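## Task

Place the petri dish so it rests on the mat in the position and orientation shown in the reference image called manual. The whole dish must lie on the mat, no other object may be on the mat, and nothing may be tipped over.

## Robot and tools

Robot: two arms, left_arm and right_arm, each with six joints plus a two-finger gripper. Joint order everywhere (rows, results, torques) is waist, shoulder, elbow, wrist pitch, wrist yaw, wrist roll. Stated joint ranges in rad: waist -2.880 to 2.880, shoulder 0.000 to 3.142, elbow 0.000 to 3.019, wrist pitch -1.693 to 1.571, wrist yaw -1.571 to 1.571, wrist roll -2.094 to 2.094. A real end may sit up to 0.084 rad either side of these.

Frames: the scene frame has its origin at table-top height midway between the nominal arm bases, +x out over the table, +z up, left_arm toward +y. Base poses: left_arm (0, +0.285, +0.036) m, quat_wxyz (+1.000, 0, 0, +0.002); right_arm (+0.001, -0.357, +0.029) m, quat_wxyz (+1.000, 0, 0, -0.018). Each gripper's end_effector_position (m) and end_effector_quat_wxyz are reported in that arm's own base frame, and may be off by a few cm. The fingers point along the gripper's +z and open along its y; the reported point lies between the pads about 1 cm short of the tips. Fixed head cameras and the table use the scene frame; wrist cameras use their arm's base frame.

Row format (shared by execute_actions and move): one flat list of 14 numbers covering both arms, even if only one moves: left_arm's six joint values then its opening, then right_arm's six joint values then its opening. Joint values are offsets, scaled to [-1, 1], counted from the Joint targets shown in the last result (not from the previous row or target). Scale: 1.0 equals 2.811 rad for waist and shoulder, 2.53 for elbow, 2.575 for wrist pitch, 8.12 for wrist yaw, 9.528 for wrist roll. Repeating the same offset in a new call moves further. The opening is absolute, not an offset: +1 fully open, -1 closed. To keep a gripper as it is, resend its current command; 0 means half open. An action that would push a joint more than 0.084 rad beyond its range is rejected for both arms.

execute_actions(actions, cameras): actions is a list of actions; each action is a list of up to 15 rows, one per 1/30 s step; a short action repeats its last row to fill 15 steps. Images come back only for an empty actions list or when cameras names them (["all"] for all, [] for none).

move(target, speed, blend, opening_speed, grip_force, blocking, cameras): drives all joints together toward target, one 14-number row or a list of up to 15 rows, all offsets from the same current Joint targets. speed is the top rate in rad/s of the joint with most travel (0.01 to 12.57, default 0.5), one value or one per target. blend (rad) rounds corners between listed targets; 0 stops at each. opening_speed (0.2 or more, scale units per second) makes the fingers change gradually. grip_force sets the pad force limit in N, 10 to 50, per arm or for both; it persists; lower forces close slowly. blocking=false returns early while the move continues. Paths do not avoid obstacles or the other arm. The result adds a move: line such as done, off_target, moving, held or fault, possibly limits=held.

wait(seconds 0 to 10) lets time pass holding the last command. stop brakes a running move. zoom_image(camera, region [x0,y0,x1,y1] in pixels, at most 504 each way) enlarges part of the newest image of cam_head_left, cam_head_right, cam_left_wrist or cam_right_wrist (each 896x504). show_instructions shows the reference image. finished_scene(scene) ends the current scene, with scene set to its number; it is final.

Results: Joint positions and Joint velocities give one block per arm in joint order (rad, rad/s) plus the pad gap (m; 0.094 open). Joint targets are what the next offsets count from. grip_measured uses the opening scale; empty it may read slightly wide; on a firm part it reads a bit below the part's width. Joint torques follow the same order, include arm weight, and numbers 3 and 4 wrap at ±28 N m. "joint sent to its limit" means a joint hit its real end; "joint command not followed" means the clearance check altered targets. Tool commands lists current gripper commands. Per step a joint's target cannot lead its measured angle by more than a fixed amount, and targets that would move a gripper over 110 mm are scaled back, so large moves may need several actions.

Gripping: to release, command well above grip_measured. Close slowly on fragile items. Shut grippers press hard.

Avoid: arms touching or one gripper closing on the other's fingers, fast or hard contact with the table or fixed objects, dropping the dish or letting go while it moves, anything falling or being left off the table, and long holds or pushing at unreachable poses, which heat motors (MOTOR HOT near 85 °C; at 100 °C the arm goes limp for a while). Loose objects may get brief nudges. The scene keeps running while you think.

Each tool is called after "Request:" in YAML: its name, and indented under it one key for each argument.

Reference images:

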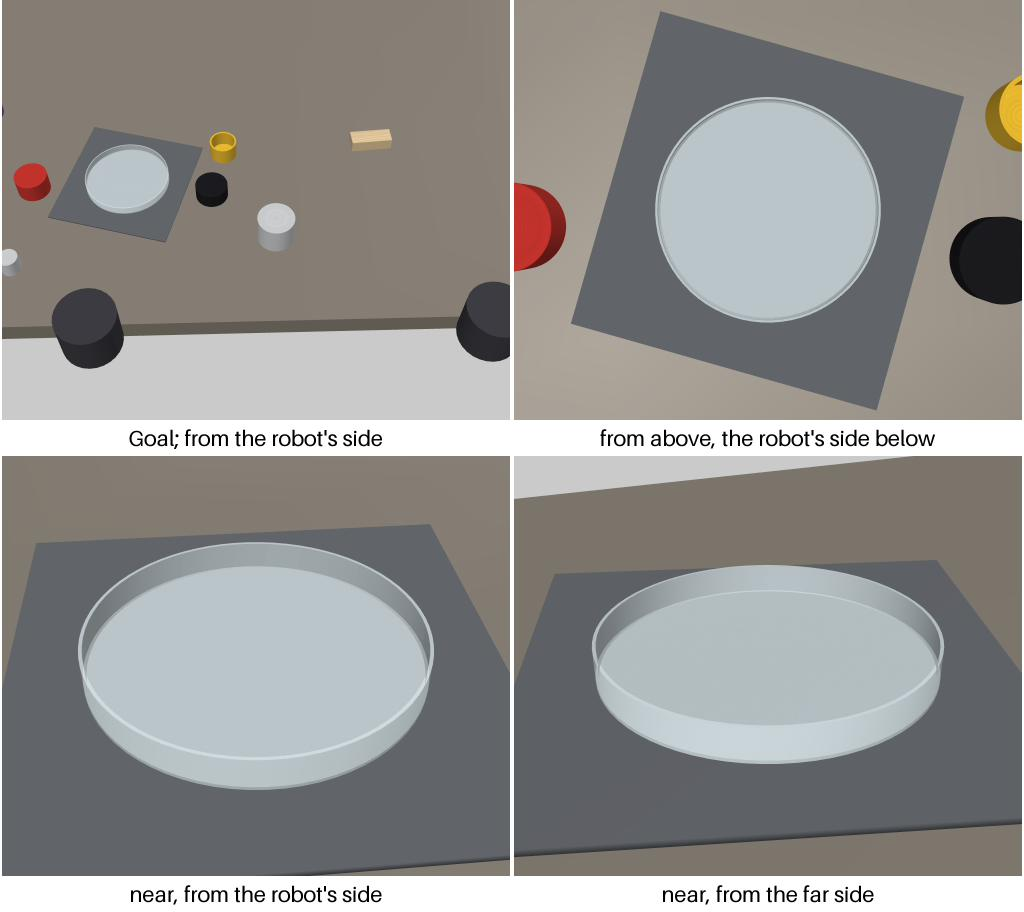

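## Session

Request:
execute_actions:
  actions: []

Request:
zoom_image:
  camera: "cam_head_left"
  region: [380, 130, 680, 380]

Scene clock: 0.00 s.
left_arm: end_effector_position=(+0.1093, -0.5665, +0.2071) grip_measured=+1.000 end_effector_quat_wxyz=(+0.365, +0.688, +0.227, -0.585) | right_arm: end_effector_position=(+0.5945, -0.1539, +0.2693) grip_measured=+1.000 end_effector_quat_wxyz=(+0.157, +0.529, +0.789, -0.269)
Joint positions: left_arm=[-1.099 1.713 0.926 0.661 1.163 0.356 0.094] | right_arm=[-0.084 1.937 1.999 -1.617 0.634 1.091 0.094]
Joint velocities: within noise
Joint torques (N m): no reading
Motor temperatures (°C): left_arm=[21 24 36 24 21 21 19] | right_arm=[21 25 35 20 21 20 22]
Heat: left arm: hottest elbow 36 °C; right arm: hottest elbow 35 °C.
Joint targets: left_arm=[-1.099 1.715 0.945 0.665 1.163 0.356] | right_arm=[-0.084 1.935 2.026 -1.616 0.634 1.091]
Tool commands: left_gripper/opening=+1.0 right_gripper/opening=+1.0
camera_calibration:
cam_left_wrist: T_world_to_cam=[[-0.745117, 0.632178, -0.212491, 0.481714], [0.44718, 0.237188, -0.862422, 0.29824], [-0.494804, -0.737627, -0.45943, -0.183248], [0, 0, 0, 1]] pos_world=[0.134894, -0.510436, 0.275378]
cam_right_wrist: T_world_to_cam=[[-0.920685, -0.306726, 0.241369, 0.437554], [-0.345918, 0.927668, -0.14062, 0.424699], [-0.180778, -0.21296, -0.960191, 0.4233], [0, 0, 0, 1]] pos_world=[0.626284, -0.169624, 0.360558]

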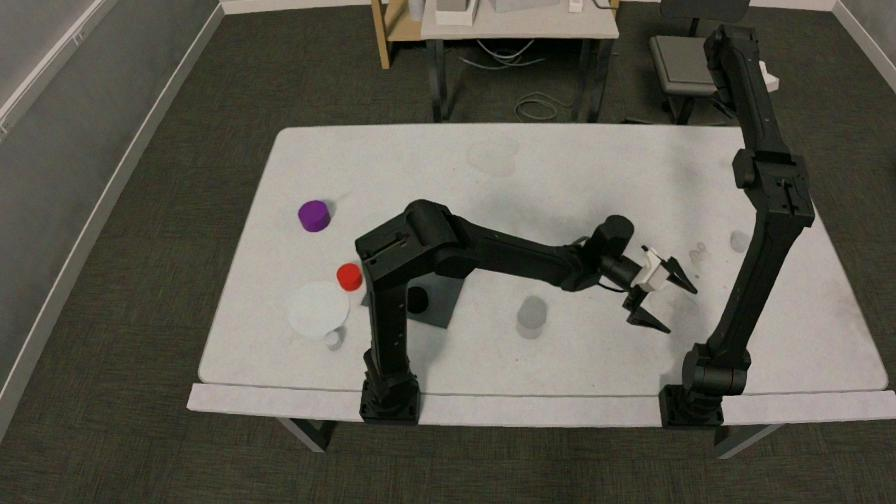

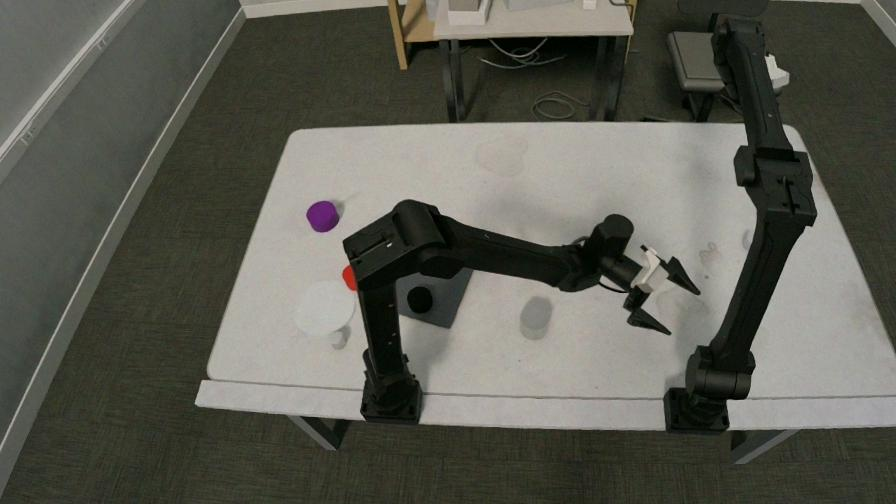

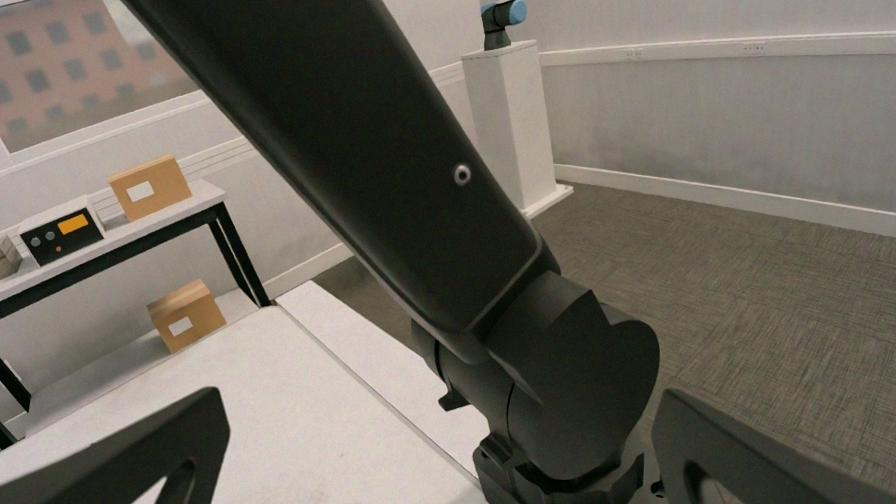

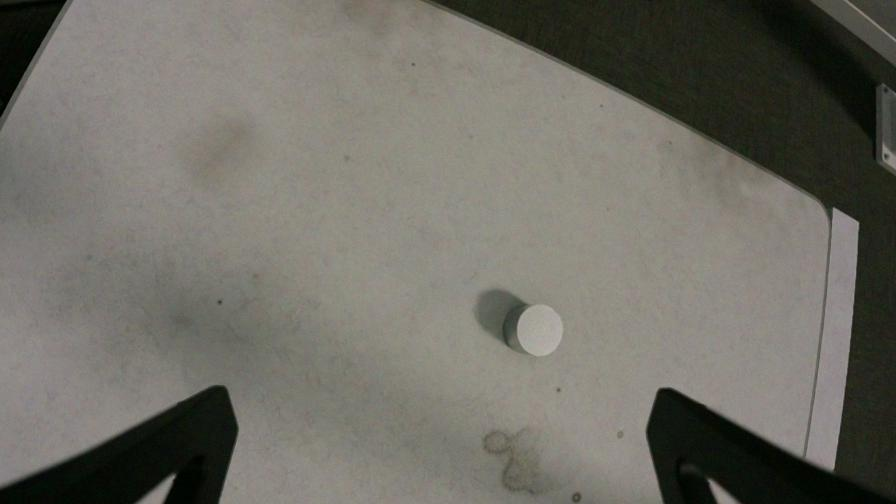

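Scaled by 1.680 from the camera's 896x504 image, which has a finer 1280x720 frame.

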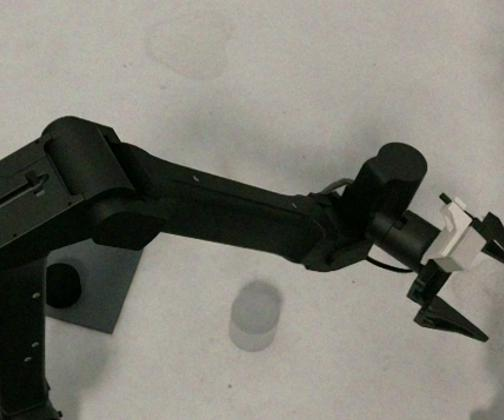

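Request:
move:
  target:
    - [0,-0.2191,0.1273,0,-0.1432,-0.0374,1,0,0,0,0,0,0,1]
    - [0.6756,-0.2191,0.1273,-0.739,-0.1432,-0.0374,1,0,0,0,0,0,0,1]
  speed: 1.2
  blend: [0.1,0]
  cameras: ["cam_head_left","cam_left_wrist"]

Request:
zoom_image:
  camera: "cam_head_left"
  region: [270, 180, 570, 380]

Scene clock: 29.23 s.
left_arm: end_effector_position=(+0.2816, +0.2850, +0.3301) grip_measured=+1.000 end_effector_quat_wxyz=(+0.219, -0.372, +0.897, +0.092) | right_arm: end_effector_position=(+0.5945, -0.1539, +0.2693) grip_measured=+1.000 end_effector_quat_wxyz=(+0.157, +0.529, +0.789, -0.269)
Joint positions: left_arm=[0.793 1.092 1.229 -1.227 0 0.006 0.094] | right_arm=[-0.084 1.937 1.999 -1.617 0.634 1.091 0.094]
Joint torques (N m): left_arm=[0.91 -3.9 12.27 0.73 0.04 0] | right_arm=[-0.32 -17.08 10.69 -0.05 0.54 0.05]
Motor temperatures (°C): left_arm=[21 25 40 24 21 21 19] | right_arm=[21 31 45 20 21 20 22]
Heat: left arm: hottest elbow 40 °C; right arm: hottest elbow 45 °C.
Joint targets: left_arm=[0.801 1.099 1.267 -1.238 0.001 0.000] | right_arm=[-0.084 1.935 2.026 -1.616 0.634 1.091]
move: off_target (left_arm); left_arm: the elbow is farthest, 0.038 rad from its target
camera_calibration:
cam_left_wrist: T_world_to_cam=[[0.725076, -0.688619, 0.00833261, -0.0126142], [-0.687792, -0.72471, -0.0416912, 0.448102], [0.0347481, 0.0244982, -0.999096, 0.398371], [0, 0, 0, 1]] pos_world=[0.303504, 0.306298, 0.416798]
Images, in order (width x height): cam_head_left 896x504, cam_left_wrist 896x504.

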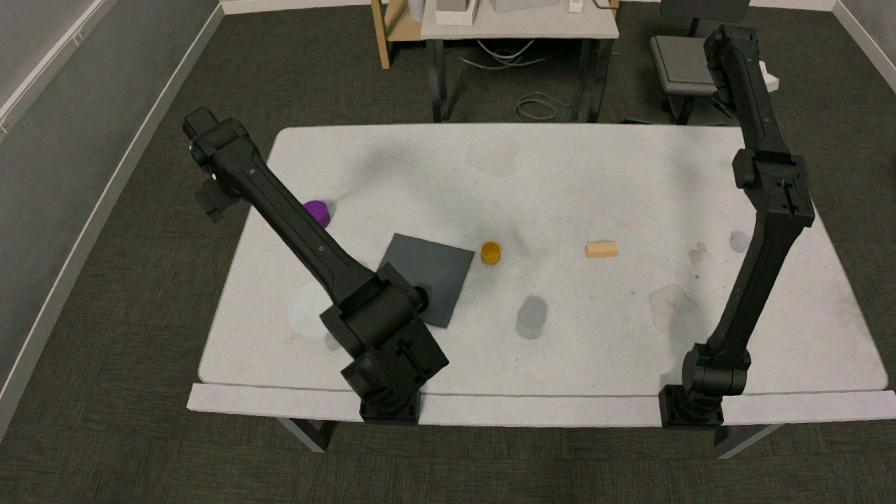

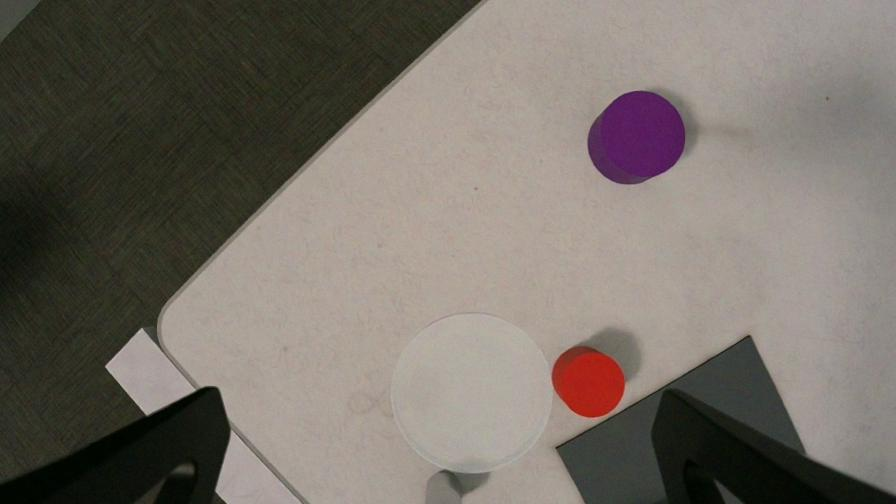

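Scaled by 1.680 from the camera's 896x504 image, which has a finer 1280x720 frame.

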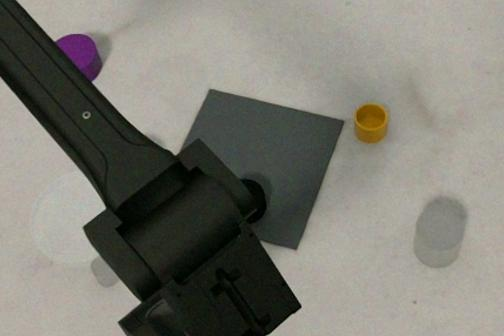

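Request:
zoom_image:
  camera: "cam_left_wrist"
  region: [370, 290, 640, 504]

Scaled by 1.867 from the camera's 896x504 image, which has a finer 1280x720 frame.

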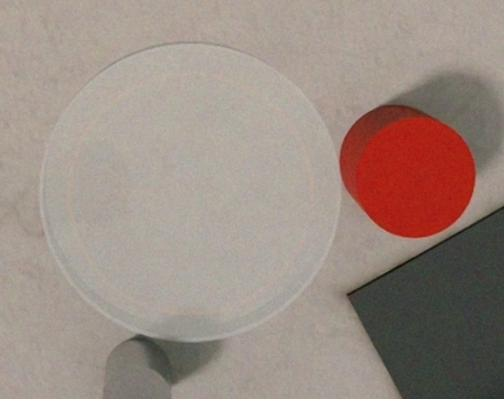

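Request:
zoom_image:
  camera: "cam_left_wrist"
  region: [385, 305, 475, 385]

Request:
zoom_image:
  camera: "cam_left_wrist"
  region: [385, 400, 475, 480]

Scaled by 5.600 from the camera's 896x504 image, which has a finer 1280x720 frame.

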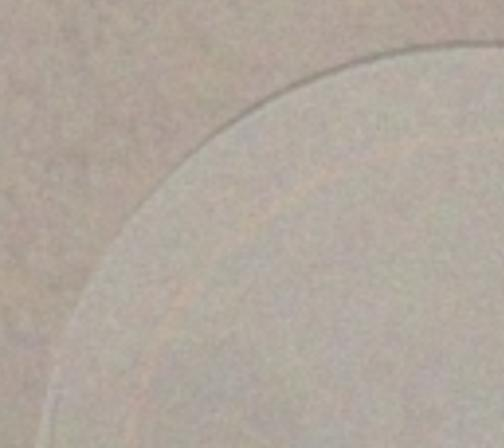

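Scaled by 5.600 from the camera's 896x504 image, which has a finer 1280x720 frame.

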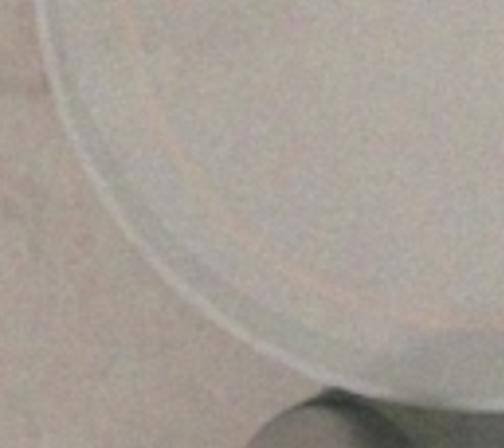

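Request:
move:
  target:
    - [-0.1242,-0.005,-0.2768,0.072,0,-0.0899,-0.3,0,0,0,0,0,0,1]
    - [-0.1242,0.0667,-0.3231,0.1956,0,-0.0899,-0.3,0,0,0,0,0,0,1]
  speed: [0.8,0.3]
  grip_force: [30,30]
  cameras: ["cam_left_wrist","cam_head_left"]

Scene clock: 129.80 s.
left_arm: end_effector_position=(+0.2134, +0.1066, -0.0139) grip_measured=-0.297 end_effector_quat_wxyz=(+0.004, -0.611, +0.792, -0.001) | right_arm: end_effector_position=(+0.5945, -0.1539, +0.2693) grip_measured=+1.000 end_effector_quat_wxyz=(+0.157, +0.529, +0.789, -0.269)
Joint positions: left_arm=[0.465 1.272 0.455 -0.747 0 -0.849 0.033] | right_arm=[-0.084 1.937 1.999 -1.617 0.634 1.091 0.094]
Joint torques (N m): left_arm=[-0.62 -2.32 5.38 0.8 -0.04 -0.01] | right_arm=[-0.32 -17.08 10.69 -0.06 0.55 0.05]
Motor temperatures (°C): left_arm=[21 24 51 24 21 21 19] | right_arm=[21 35 54 20 21 20 22]
Heat: left arm: hottest elbow 51 °C; right arm: hottest elbow 54 °C.
Joint targets: left_arm=[0.452 1.287 0.450 -0.735 0.001 -0.857] | right_arm=[-0.084 1.935 2.026 -1.616 0.634 1.091]
grip_force (N): 30, 30
move: done
camera_calibration:
cam_left_wrist: T_world_to_cam=[[0.973501, -0.228639, 0.00437821, -0.185213], [-0.209206, -0.882699, 0.420803, 0.178681], [-0.0923475, -0.410568, -0.907142, 0.136228], [0, 0, 0, 1]] pos_world=[0.230267, 0.171306, 0.0491997]
Images, in order (width x height): cam_head_left 896x504, cam_left_wrist 896x504.

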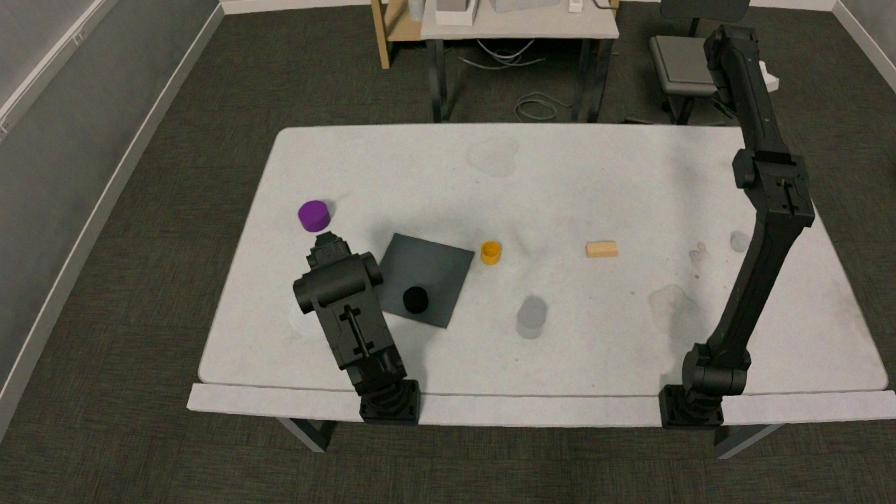

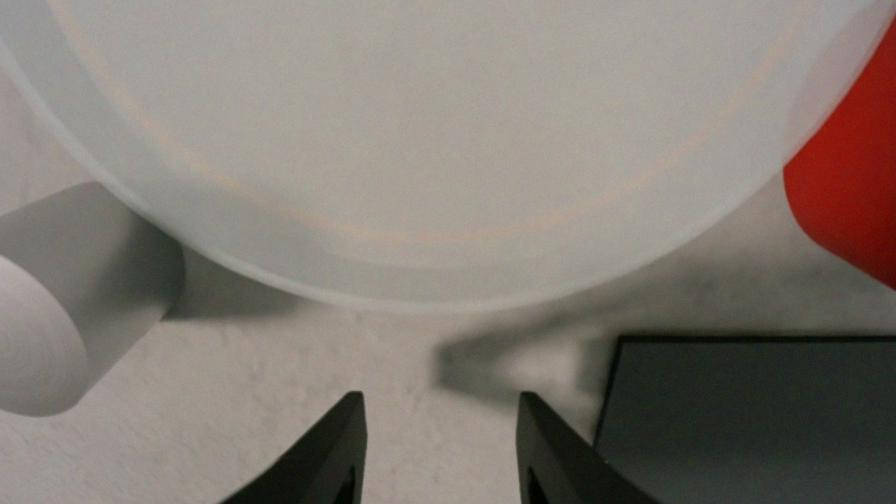

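Request:
move:
  target:
    - [0,0.0089,0,0.0097,0,0,-0.3,0,0,0,0,0,0,1]
    - [0.0864,0.0687,0.081,-0.0043,0,0.0249,-0.3,0,0,0,0,0,0,1]
    - [0.1302,0.1167,0.1458,-0.0155,0,0.0653,-0.3,0,0,0,0,0,0,1]
  speed: 0.15
  blend: [0.01,0.03,0]
  cameras: ["cam_left_wrist"]

Scene clock: 185.53 s.
left_arm: end_effector_position=(+0.2489, +0.2574, -0.0181) grip_measured=-0.297 end_effector_quat_wxyz=(-0.004, -0.500, +0.866, -0.001) | right_arm: end_effector_position=(+0.5945, -0.1539, +0.2693) grip_measured=+1.000 end_effector_quat_wxyz=(+0.157, +0.529, +0.789, -0.269)
Joint positions: left_arm=[0.804 1.593 0.779 -0.765 0.001 -0.244 0.033] | right_arm=[-0.084 1.937 1.999 -1.617 0.634 1.091 0.094]
Joint torques (N m): left_arm=[1.32 -6.01 9.2 -0.02 0 0.13] | right_arm=[-0.32 -17.08 10.69 -0.06 0.55 0.05]
Motor temperatures (°C): left_arm=[21 24 45 24 21 21 19] | right_arm=[21 36 56 20 22 20 22]
Heat: left arm: hottest elbow 45 °C; right arm: hottest elbow 56 °C.
Joint targets: left_arm=[0.818 1.615 0.819 -0.774 0.001 -0.235] | right_arm=[-0.084 1.935 2.026 -1.616 0.634 1.091]
grip_force (N): 30, 30
move: off_target (left_arm); left_arm: the elbow is farthest, 0.040 rad from its target
camera_calibration:
cam_left_wrist: T_world_to_cam=[[0.879041, -0.476736, -0.00314627, -0.0980295], [-0.428609, -0.793158, 0.43266, 0.352775], [-0.20876, -0.378978, -0.901552, 0.218614], [0, 0, 0, 1]] pos_world=[0.283012, 0.315921, 0.0441516]
Images, in order (width x height): cam_left_wrist 896x504.

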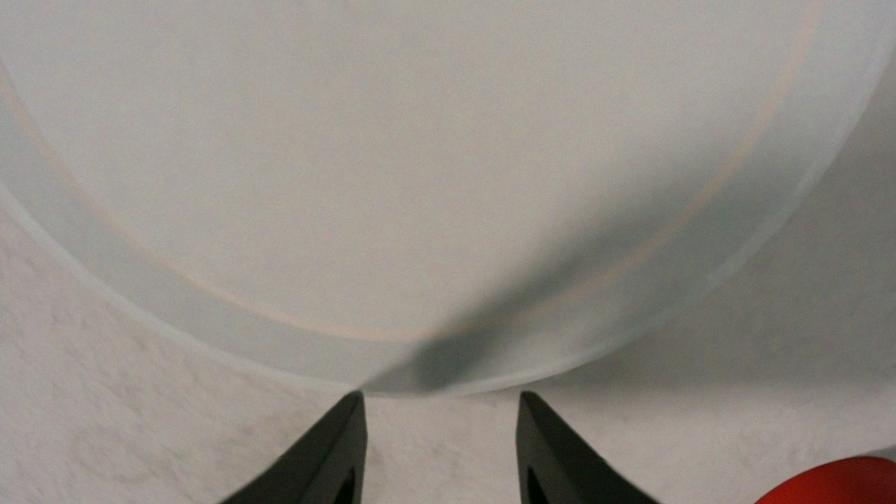

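Request:
move:
  target:
    - [0.0114,0.0679,0.1071,-0.0315,0,0.0289,-0.3,0,0,0,0,0,0,1]
    - [0.0114,-0.06,0.1071,-0.16,0,0.0289,-0.3,0,0,0,0,0,0,1]
  speed: [0.15,0.5]
  cameras: ["cam_left_wrist","cam_head_left"]

Scene clock: 198.20 s.
left_arm: end_effector_position=(+0.2640, +0.2911, +0.1157) grip_measured=-0.297 end_effector_quat_wxyz=(-0.005, -0.391, +0.920, -0.003) | right_arm: end_effector_position=(+0.5945, -0.1539, +0.2693) grip_measured=+1.000 end_effector_quat_wxyz=(+0.157, +0.529, +0.789, -0.269)
Joint positions: left_arm=[0.836 1.453 1.047 -1.176 0.001 0.033 0.033] | right_arm=[-0.084 1.937 1.999 -1.617 0.634 1.091 0.094]
Joint torques (N m): left_arm=[1.32 -8.47 11.12 -0.05 0.03 0.14] | right_arm=[-0.26 -17.14 10.69 -0.05 0.54 0.05]
Motor temperatures (°C): left_arm=[21 24 45 24 21 21 19] | right_arm=[21 36 56 20 22 20 22]
Heat: left arm: hottest elbow 45 °C; right arm: hottest elbow 56 °C.
Joint targets: left_arm=[0.850 1.446 1.090 -1.186 0.001 0.041] | right_arm=[-0.084 1.935 2.026 -1.616 0.634 1.091]
grip_force (N): 30, 30
move: off_target (left_arm); left_arm: the elbow is farthest, 0.043 rad from its target
camera_calibration:
cam_left_wrist: T_world_to_cam=[[0.737248, -0.675622, -0.000757159, 0.000263238], [-0.608153, -0.664112, 0.434861, 0.337704], [-0.294305, -0.32014, -0.900497, 0.360486], [0, 0, 0, 1]] pos_world=[0.311274, 0.339857, 0.177762]
Images, in order (width x height): cam_head_left 896x504, cam_left_wrist 896x504.

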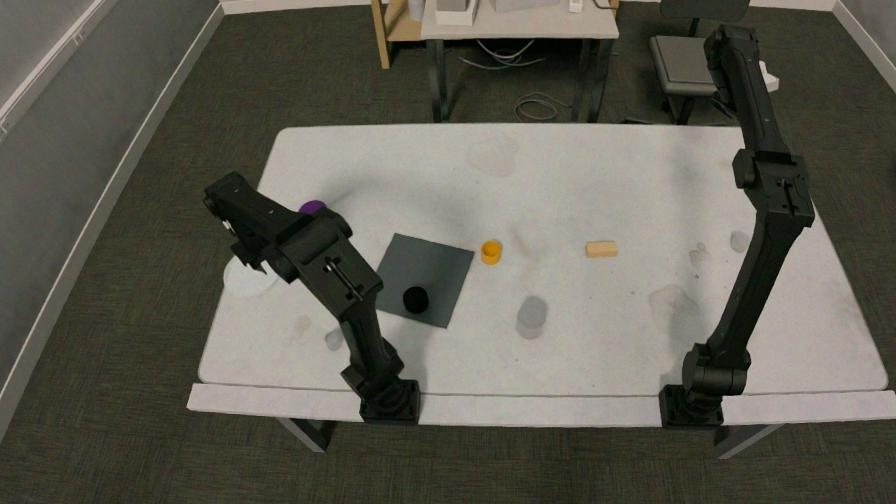

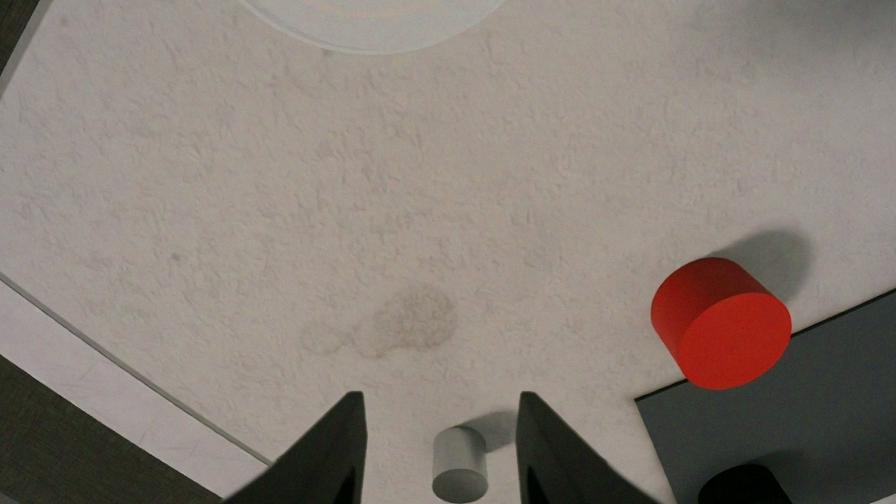

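Request:
move:
  target: [0.15,-0.06,0,-0.06,0,0,-0.3,0,0,0,0,0,0,1]
  speed: 0.7
  cameras: ["cam_left_wrist"]

Scene clock: 204.33 s.
left_arm: end_effector_position=(+0.1071, +0.3355, +0.1739) grip_measured=-0.297 end_effector_quat_wxyz=(+0.000, -0.577, +0.817, +0.000) | right_arm: end_effector_position=(+0.5945, -0.1539, +0.2693) grip_measured=+1.000 end_effector_quat_wxyz=(+0.157, +0.529, +0.789, -0.269)
Joint positions: left_arm=[1.263 1.288 1.047 -1.33 0.001 0.034 0.033] | right_arm=[-0.084 1.937 1.999 -1.617 0.634 1.091 0.094]
Joint torques (N m): left_arm=[0.85 -6.71 11.75 -0.01 0.03 0.13] | right_arm=[-0.26 -17.14 10.67 -0.06 0.55 0.05]
Motor temperatures (°C): left_arm=[21 24 45 24 21 21 19] | right_arm=[21 36 56 20 22 20 22]
Heat: left arm: hottest elbow 45 °C; right arm: hottest elbow 56 °C.
Joint targets: left_arm=[1.271 1.277 1.090 -1.341 0.001 0.041] | right_arm=[-0.084 1.935 2.026 -1.616 0.634 1.091]
grip_force (N): 30, 30
move: off_target (left_arm); left_arm: the elbow is farthest, 0.043 rad from its target
camera_calibration:
cam_left_wrist: T_world_to_cam=[[0.950825, -0.309727, -0.000797299, 0.000296437], [-0.279952, -0.860516, 0.425604, 0.278831], [-0.132507, -0.404452, -0.904909, 0.392737], [0, 0, 0, 1]] pos_world=[0.129818, 0.398874, 0.23672]
Images, in order (width x height): cam_left_wrist 896x504.

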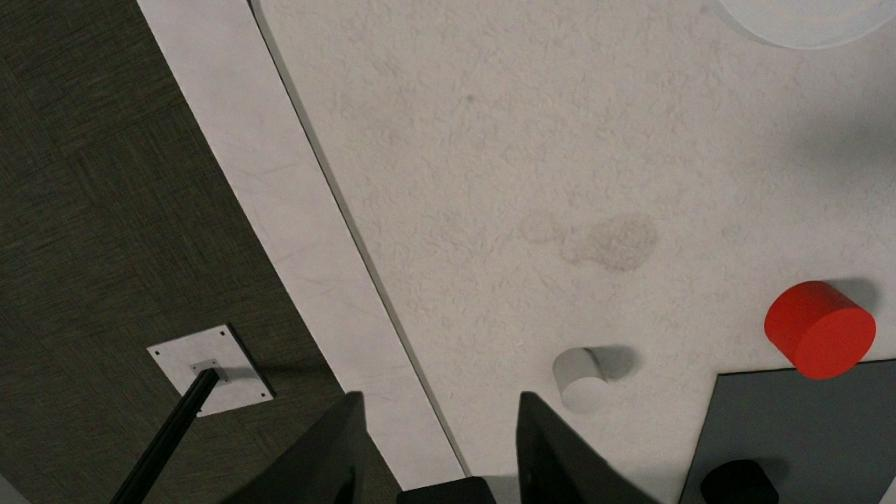

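Request:
move:
  target:
    - [-0.1282,0.1205,-0.0194,0.1339,0,0.0133,0.1,0,0,0,0,0,0,1]
    - [-0.1282,0.1623,-0.0459,0.2056,0,0.0133,0.1,0,0,0,0,0,0,1]
    - [-0.1284,0.1989,0.0182,0.1825,0,0.012,0.1,0,0,0,0,0,0,1]
    - [-0.1284,0.07,0.0182,0.23,0,0.012,0.1,0,0,0,0,0,0,1]
  speed: [0.7,0.3,0.12,0.5]
  cameras: ["cam_left_wrist","cam_head_left"]

Scene clock: 248.70 s.
left_arm: end_effector_position=(+0.3127, +0.4025, +0.1433) grip_measured=+0.098 end_effector_quat_wxyz=(+0.180, -0.359, +0.910, +0.106) | right_arm: end_effector_position=(+0.5945, -0.1539, +0.2693) grip_measured=+1.000 end_effector_quat_wxyz=(+0.157, +0.529, +0.789, -0.269)
Joint positions: left_arm=[0.912 1.479 1.093 -0.764 0.001 0.159 0.052] | right_arm=[-0.084 1.937 1.999 -1.617 0.634 1.091 0.094]
Joint torques (N m): left_arm=[0.26 -9.05 12.01 1.73 -0.01 0.02] | right_arm=[-0.32 -17.08 10.69 -0.06 0.54 0.05]
Motor temperatures (°C): left_arm=[21 24 47 24 21 21 19] | right_arm=[21 36 56 20 22 20 22]
Heat: left arm: hottest elbow 47 °C; right arm: hottest elbow 56 °C.
Joint targets: left_arm=[0.911 1.474 1.136 -0.749 0.000 0.155] | right_arm=[-0.084 1.935 2.026 -1.616 0.634 1.091]
grip_force (N): 30, 30
move: off_target (left_arm); left_arm: the elbow is farthest, 0.044 rad from its target
camera_calibration:
cam_left_wrist: T_world_to_cam=[[0.709131, -0.702988, -0.0542289, 0.0670491], [-0.703007, -0.710844, 0.0219585, 0.536855], [-0.0539849, 0.0225518, -0.998287, 0.236319], [0, 0, 0, 1]] pos_world=[0.342623, 0.423425, 0.227761]
Images, in order (width x height): cam_head_left 896x504, cam_left_wrist 896x504.

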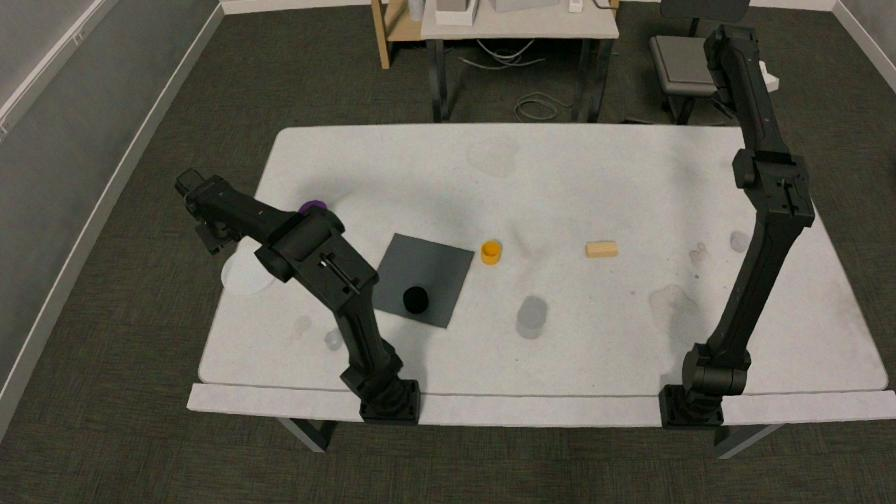

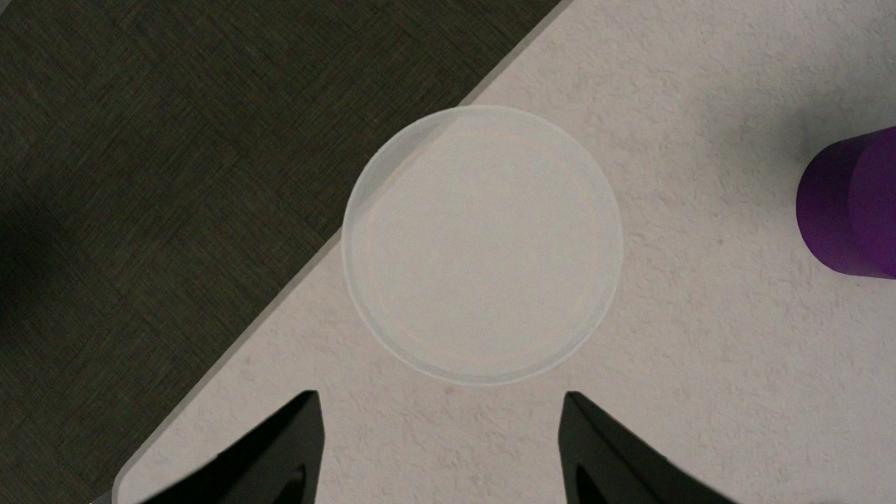

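Request:
move:
  target:
    - [-0.0257,0.0591,-0.03,0.0113,0,-0.037,0.1,0,0,0,0,0,0,1]
    - [-0.0257,0.1105,-0.0399,-0.032,0,-0.037,0.1,0,0,0,0,0,0,1]
    - [-0.0121,0.1523,0.0415,-0.0625,0,-0.0346,0.1,0,0,0,0,0,0,1]
    - [-0.0121,0.02,0.0415,-0.0625,0,-0.0346,0.1,0,0,0,0,0,0,1]
    - [0,0,0,0,0,0,0.1,0,0,0,0,0,0,1]
  speed: [0.7,0.3,0.12,0.5,0.6]
  cameras: ["cam_left_wrist"]

Scene clock: 286.57 s.
left_arm: end_effector_position=(+0.3297, +0.4123, +0.1597) grip_measured=+0.098 end_effector_quat_wxyz=(+0.196, -0.357, +0.906, +0.112) | right_arm: end_effector_position=(+0.5945, -0.1539, +0.2693) grip_measured=+1.000 end_effector_quat_wxyz=(+0.157, +0.529, +0.789, -0.269)
Joint positions: left_arm=[0.897 1.492 1.142 -0.765 0.001 0.146 0.052] | right_arm=[-0.084 1.937 1.999 -1.617 0.634 1.091 0.094]
Joint torques (N m): left_arm=[1.2 -10.34 8.17 1.83 0 0.14] | right_arm=[-0.26 -17.08 10.67 -0.06 0.54 0.05]
Motor temperatures (°C): left_arm=[21 26 49 24 21 21 19] | right_arm=[21 37 57 20 22 20 22]
Heat: left arm: hottest elbow 49 °C; right arm: hottest elbow 57 °C.
Joint targets: left_arm=[0.910 1.474 1.136 -0.749 0.000 0.155] | right_arm=[-0.084 1.935 2.026 -1.616 0.634 1.091]
grip_force (N): 30, 30
move: done
camera_calibration:
cam_left_wrist: T_world_to_cam=[[0.708993, -0.703198, -0.0533072, 0.0628387], [-0.704668, -0.709394, -0.0142467, 0.561194], [-0.0277976, 0.0476646, -0.998477, 0.234375], [0, 0, 0, 1]] pos_world=[0.357418, 0.431125, 0.245363]
Images, in order (width x height): cam_left_wrist 896x504.

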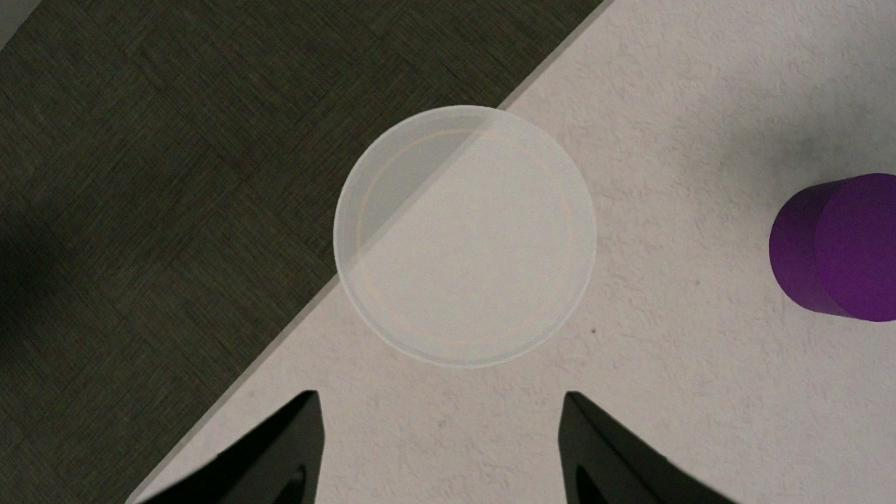

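Request:
move:
  target:
    - [0.1255,0.2111,0.173,0.1838,0.1909,-0.0971,1,0,0,0,0,0,0,1]
    - [0.1255,0.3324,0.1557,0.3214,0.1909,-0.0971,1,0,0,0,0,0,0,1]
  speed: [0.8,0.35]
  cameras: ["cam_left_wrist","cam_head_left"]

Request:
zoom_image:
  camera: "cam_head_left"
  region: [170, 210, 320, 330]

Scene clock: 328.73 s.
left_arm: end_effector_position=(+0.3646, +0.5619, -0.0080) grip_measured=+0.998 end_effector_quat_wxyz=(+0.419, -0.422, +0.574, -0.563) | right_arm: end_effector_position=(+0.5945, -0.1539, +0.2693) grip_measured=+1.000 end_effector_quat_wxyz=(+0.157, +0.529, +0.789, -0.269)
Joint positions: left_arm=[1.259 2.392 1.526 0.063 1.549 -0.763 0.094] | right_arm=[-0.084 1.937 1.999 -1.617 0.634 1.091 0.094]
Joint torques (N m): left_arm=[0.62 -15.33 6.3 1.84 0.73 0.08] | right_arm=[-0.32 -17.14 10.67 -0.05 0.55 0.05]
Motor temperatures (°C): left_arm=[21 27 47 24 21 21 19] | right_arm=[21 37 57 20 22 20 22]
Heat: left arm: hottest elbow 47 °C; right arm: hottest elbow 57 °C.
Joint targets: left_arm=[1.263 2.409 1.529 0.079 1.551 -0.770] | right_arm=[-0.084 1.935 2.026 -1.616 0.634 1.091]
grip_force (N): 30, 30
move: done
camera_calibration:
cam_left_wrist: T_world_to_cam=[[0.0221846, 0.015113, 0.99964, -0.0104716], [-0.67102, -0.74098, 0.0260942, 0.695307], [0.741107, -0.671357, -0.00629721, 0.192416], [0, 0, 0, 1]] pos_world=[0.324197, 0.644547, -0.00646397]
Images, in order (width x height): cam_head_left 896x504, cam_left_wrist 896x504.

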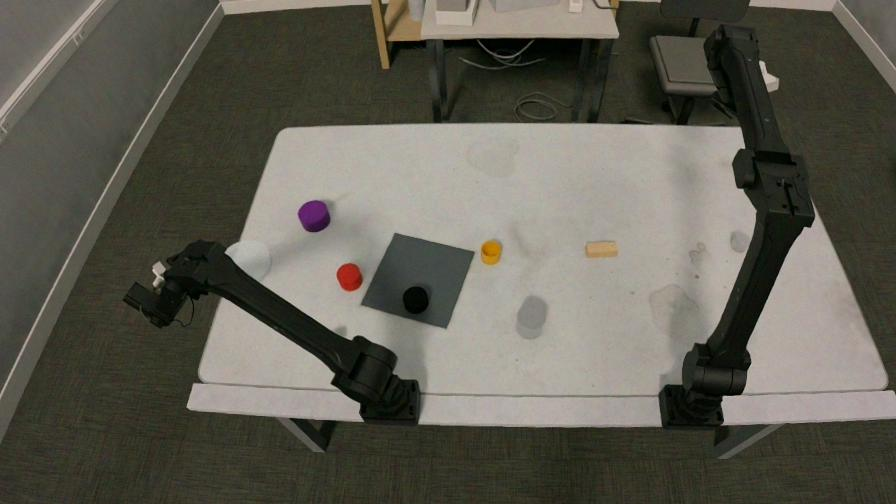

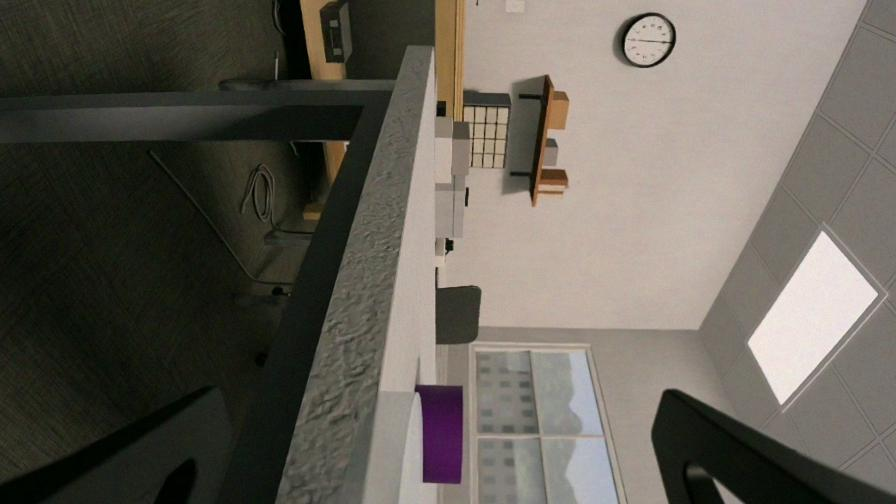

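Scaled by 3.360 from the camera's 896x504 image, which has a finer 1280x720 frame.

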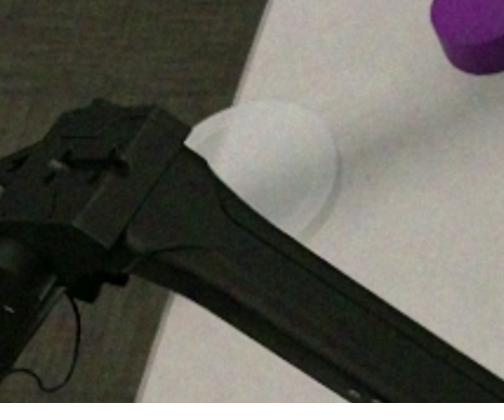

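Request:
move:
  target:
    - [0,0.0086,0.0035,0.0062,0,0,1,0,0,0,0,0,0,1]
    - [0,-0.011,-0.0418,0.0323,0,0,1,0,0,0,0,0,0,1]
  speed: 0.15
  cameras: ["cam_left_wrist"]

Request:
zoom_image:
  camera: "cam_left_wrist"
  region: [250, 204, 650, 504]

Scene clock: 361.27 s.
left_arm: end_effector_position=(+0.3548, +0.5318, -0.0376) grip_measured=+0.998 end_effector_quat_wxyz=(+0.412, -0.429, +0.569, -0.568) | right_arm: end_effector_position=(+0.5945, -0.1539, +0.2693) grip_measured=+1.000 end_effector_quat_wxyz=(+0.157, +0.529, +0.789, -0.269)
Joint positions: left_arm=[1.259 2.402 1.429 0.146 1.549 -0.763 0.094] | right_arm=[-0.084 1.937 1.999 -1.617 0.634 1.091 0.094]
Joint torques (N m): left_arm=[0.62 -17.49 5.01 1.76 0.74 0.08] | right_arm=[-0.32 -17.08 10.67 -0.06 0.55 0.05]
Motor temperatures (°C): left_arm=[21 28 45 24 22 21 19] | right_arm=[21 37 57 20 22 20 22]
Heat: left arm: hottest elbow 45 °C; right arm: hottest elbow 57 °C.
Joint targets: left_arm=[1.263 2.378 1.424 0.162 1.551 -0.770] | right_arm=[-0.084 1.935 2.026 -1.616 0.634 1.091]
grip_force (N): 30, 30
move: done
camera_calibration:
cam_left_wrist: T_world_to_cam=[[0.0295416, 0.0379906, 0.998841, 0.00498924], [-0.670742, -0.740137, 0.0479887, 0.667535], [0.741102, -0.671382, 0.00361705, 0.179593], [0, 0, 0, 1]] pos_world=[0.314499, 0.614453, -0.0376671]
Images, in order (width x height): cam_left_wrist 896x504.

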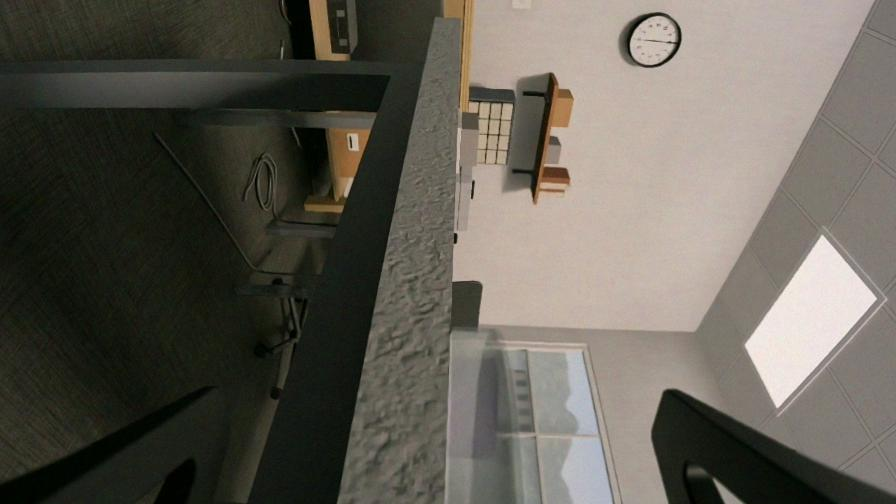

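Scaled by 1.260 from the camera's 896x504 image, which has a finer 1280x720 frame.

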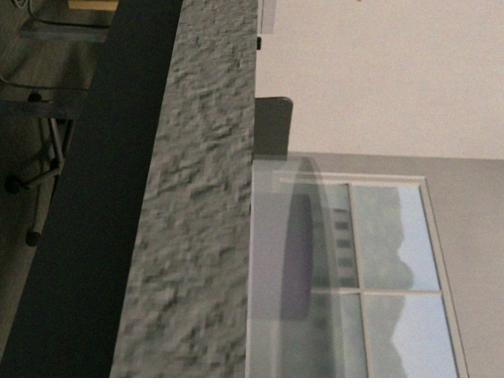

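Request:
move:
  target:
    - [0,-0.0075,0,0.006,0,0,1,0,0,0,0,0,0,1]
    - [0,-0.0293,-0.0648,0.0427,0,0,1,0,0,0,0,0,0,1]
  speed: 0.12
  cameras: ["cam_left_wrist"]

Request:
zoom_image:
  camera: "cam_left_wrist"
  region: [250, 204, 650, 504]

Scene clock: 387.43 s.
left_arm: end_effector_position=(+0.3418, +0.4914, -0.0262) grip_measured=+0.998 end_effector_quat_wxyz=(+0.420, -0.421, +0.575, -0.562) | right_arm: end_effector_position=(+0.5945, -0.1539, +0.2693) grip_measured=+1.000 end_effector_quat_wxyz=(+0.157, +0.529, +0.789, -0.269)
Joint positions: left_arm=[1.259 2.32 1.266 0.256 1.549 -0.763 0.094] | right_arm=[-0.084 1.937 1.999 -1.617 0.634 1.091 0.094]
Joint torques (N m): left_arm=[0.62 -16.67 4.41 1.76 0.72 0.07] | right_arm=[-0.32 -17.08 10.69 -0.05 0.54 0.05]
Motor temperatures (°C): left_arm=[21 29 43 24 22 21 19] | right_arm=[21 37 57 20 22 20 22]
Heat: left arm: hottest elbow 43 °C; right arm: hottest elbow 57 °C.
Joint targets: left_arm=[1.263 2.295 1.260 0.272 1.551 -0.770] | right_arm=[-0.084 1.935 2.026 -1.616 0.634 1.091]
grip_force (N): 30, 30
move: done
camera_calibration:
cam_left_wrist: T_world_to_cam=[[0.0205762, 0.00998963, 0.999738, 0.0123412], [-0.671081, -0.74108, 0.0212169, 0.628258], [0.741098, -0.671342, -0.00854473, 0.161735], [0, 0, 0, 1]] pos_world=[0.301496, 0.574045, -0.0242857]
Images, in order (width x height): cam_left_wrist 896x504.

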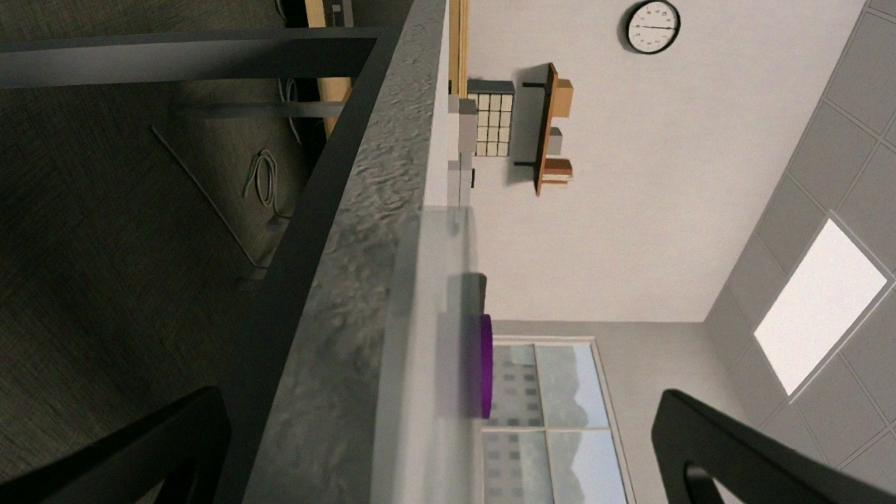

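Scaled by 1.260 from the camera's 896x504 image, which has a finer 1280x720 frame.

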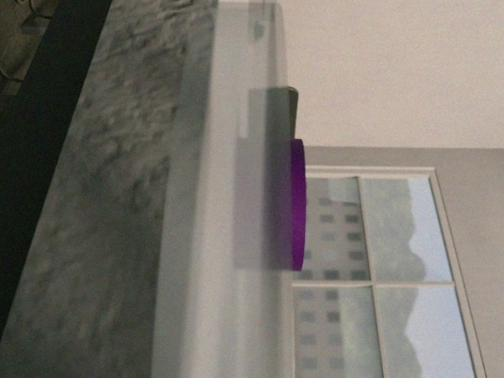

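Request:
move:
  target:
    - [0,0.002,0,0.002,0,0,1,0,0,0,0,0,0,1]
    - [0,0.002,0,0.002,0,0,-0.75,0,0,0,0,0,0,1]
  grip_force: [25,30]
  speed: 0.1
  opening_speed: 0.4
  cameras: ["cam_left_wrist"]

Scene clock: 402.90 s.
left_arm: end_effector_position=(+0.3421, +0.4925, -0.0281) grip_measured=+0.614 end_effector_quat_wxyz=(+0.419, -0.428, +0.574, -0.558) | right_arm: end_effector_position=(+0.5945, -0.1539, +0.2693) grip_measured=+1.000 end_effector_quat_wxyz=(+0.157, +0.529, +0.789, -0.269)
Joint positions: left_arm=[1.259 2.319 1.264 0.261 1.535 -0.773 0.076] | right_arm=[-0.084 1.937 1.999 -1.617 0.634 1.091 0.094]
Joint torques (N m): left_arm=[0.67 -15.85 4.6 1.85 1.37 0.17] | right_arm=[-0.26 -17.08 10.69 -0.06 0.55 0.05]
Motor temperatures (°C): left_arm=[21 32 42 24 22 21 19] | right_arm=[21 37 58 20 22 20 22]
Heat: left arm: hottest elbow 42 °C; right arm: hottest elbow 58 °C.
Joint targets: left_arm=[1.263 2.301 1.260 0.277 1.551 -0.770] | right_arm=[-0.084 1.935 2.026 -1.616 0.634 1.091]
grip_force (N): 25, 30
move: done
camera_calibration:
cam_left_wrist: T_world_to_cam=[[0.032198, 0.0137818, 0.999386, 0.00845601], [-0.663032, -0.74792, 0.0316754, 0.630161], [0.747898, -0.663645, -0.0149438, 0.155901], [0, 0, 0, 1]] pos_world=[0.300946, 0.574657, -0.0260817]
Images, in order (width x height): cam_left_wrist 896x504.

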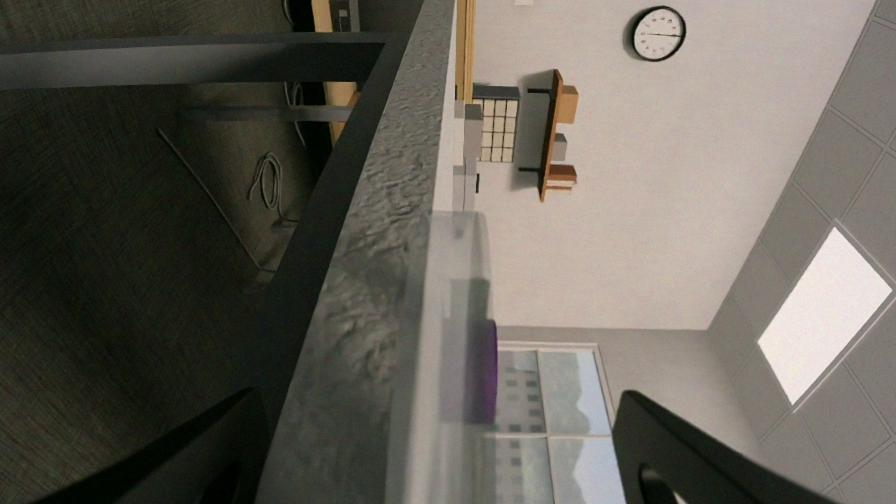

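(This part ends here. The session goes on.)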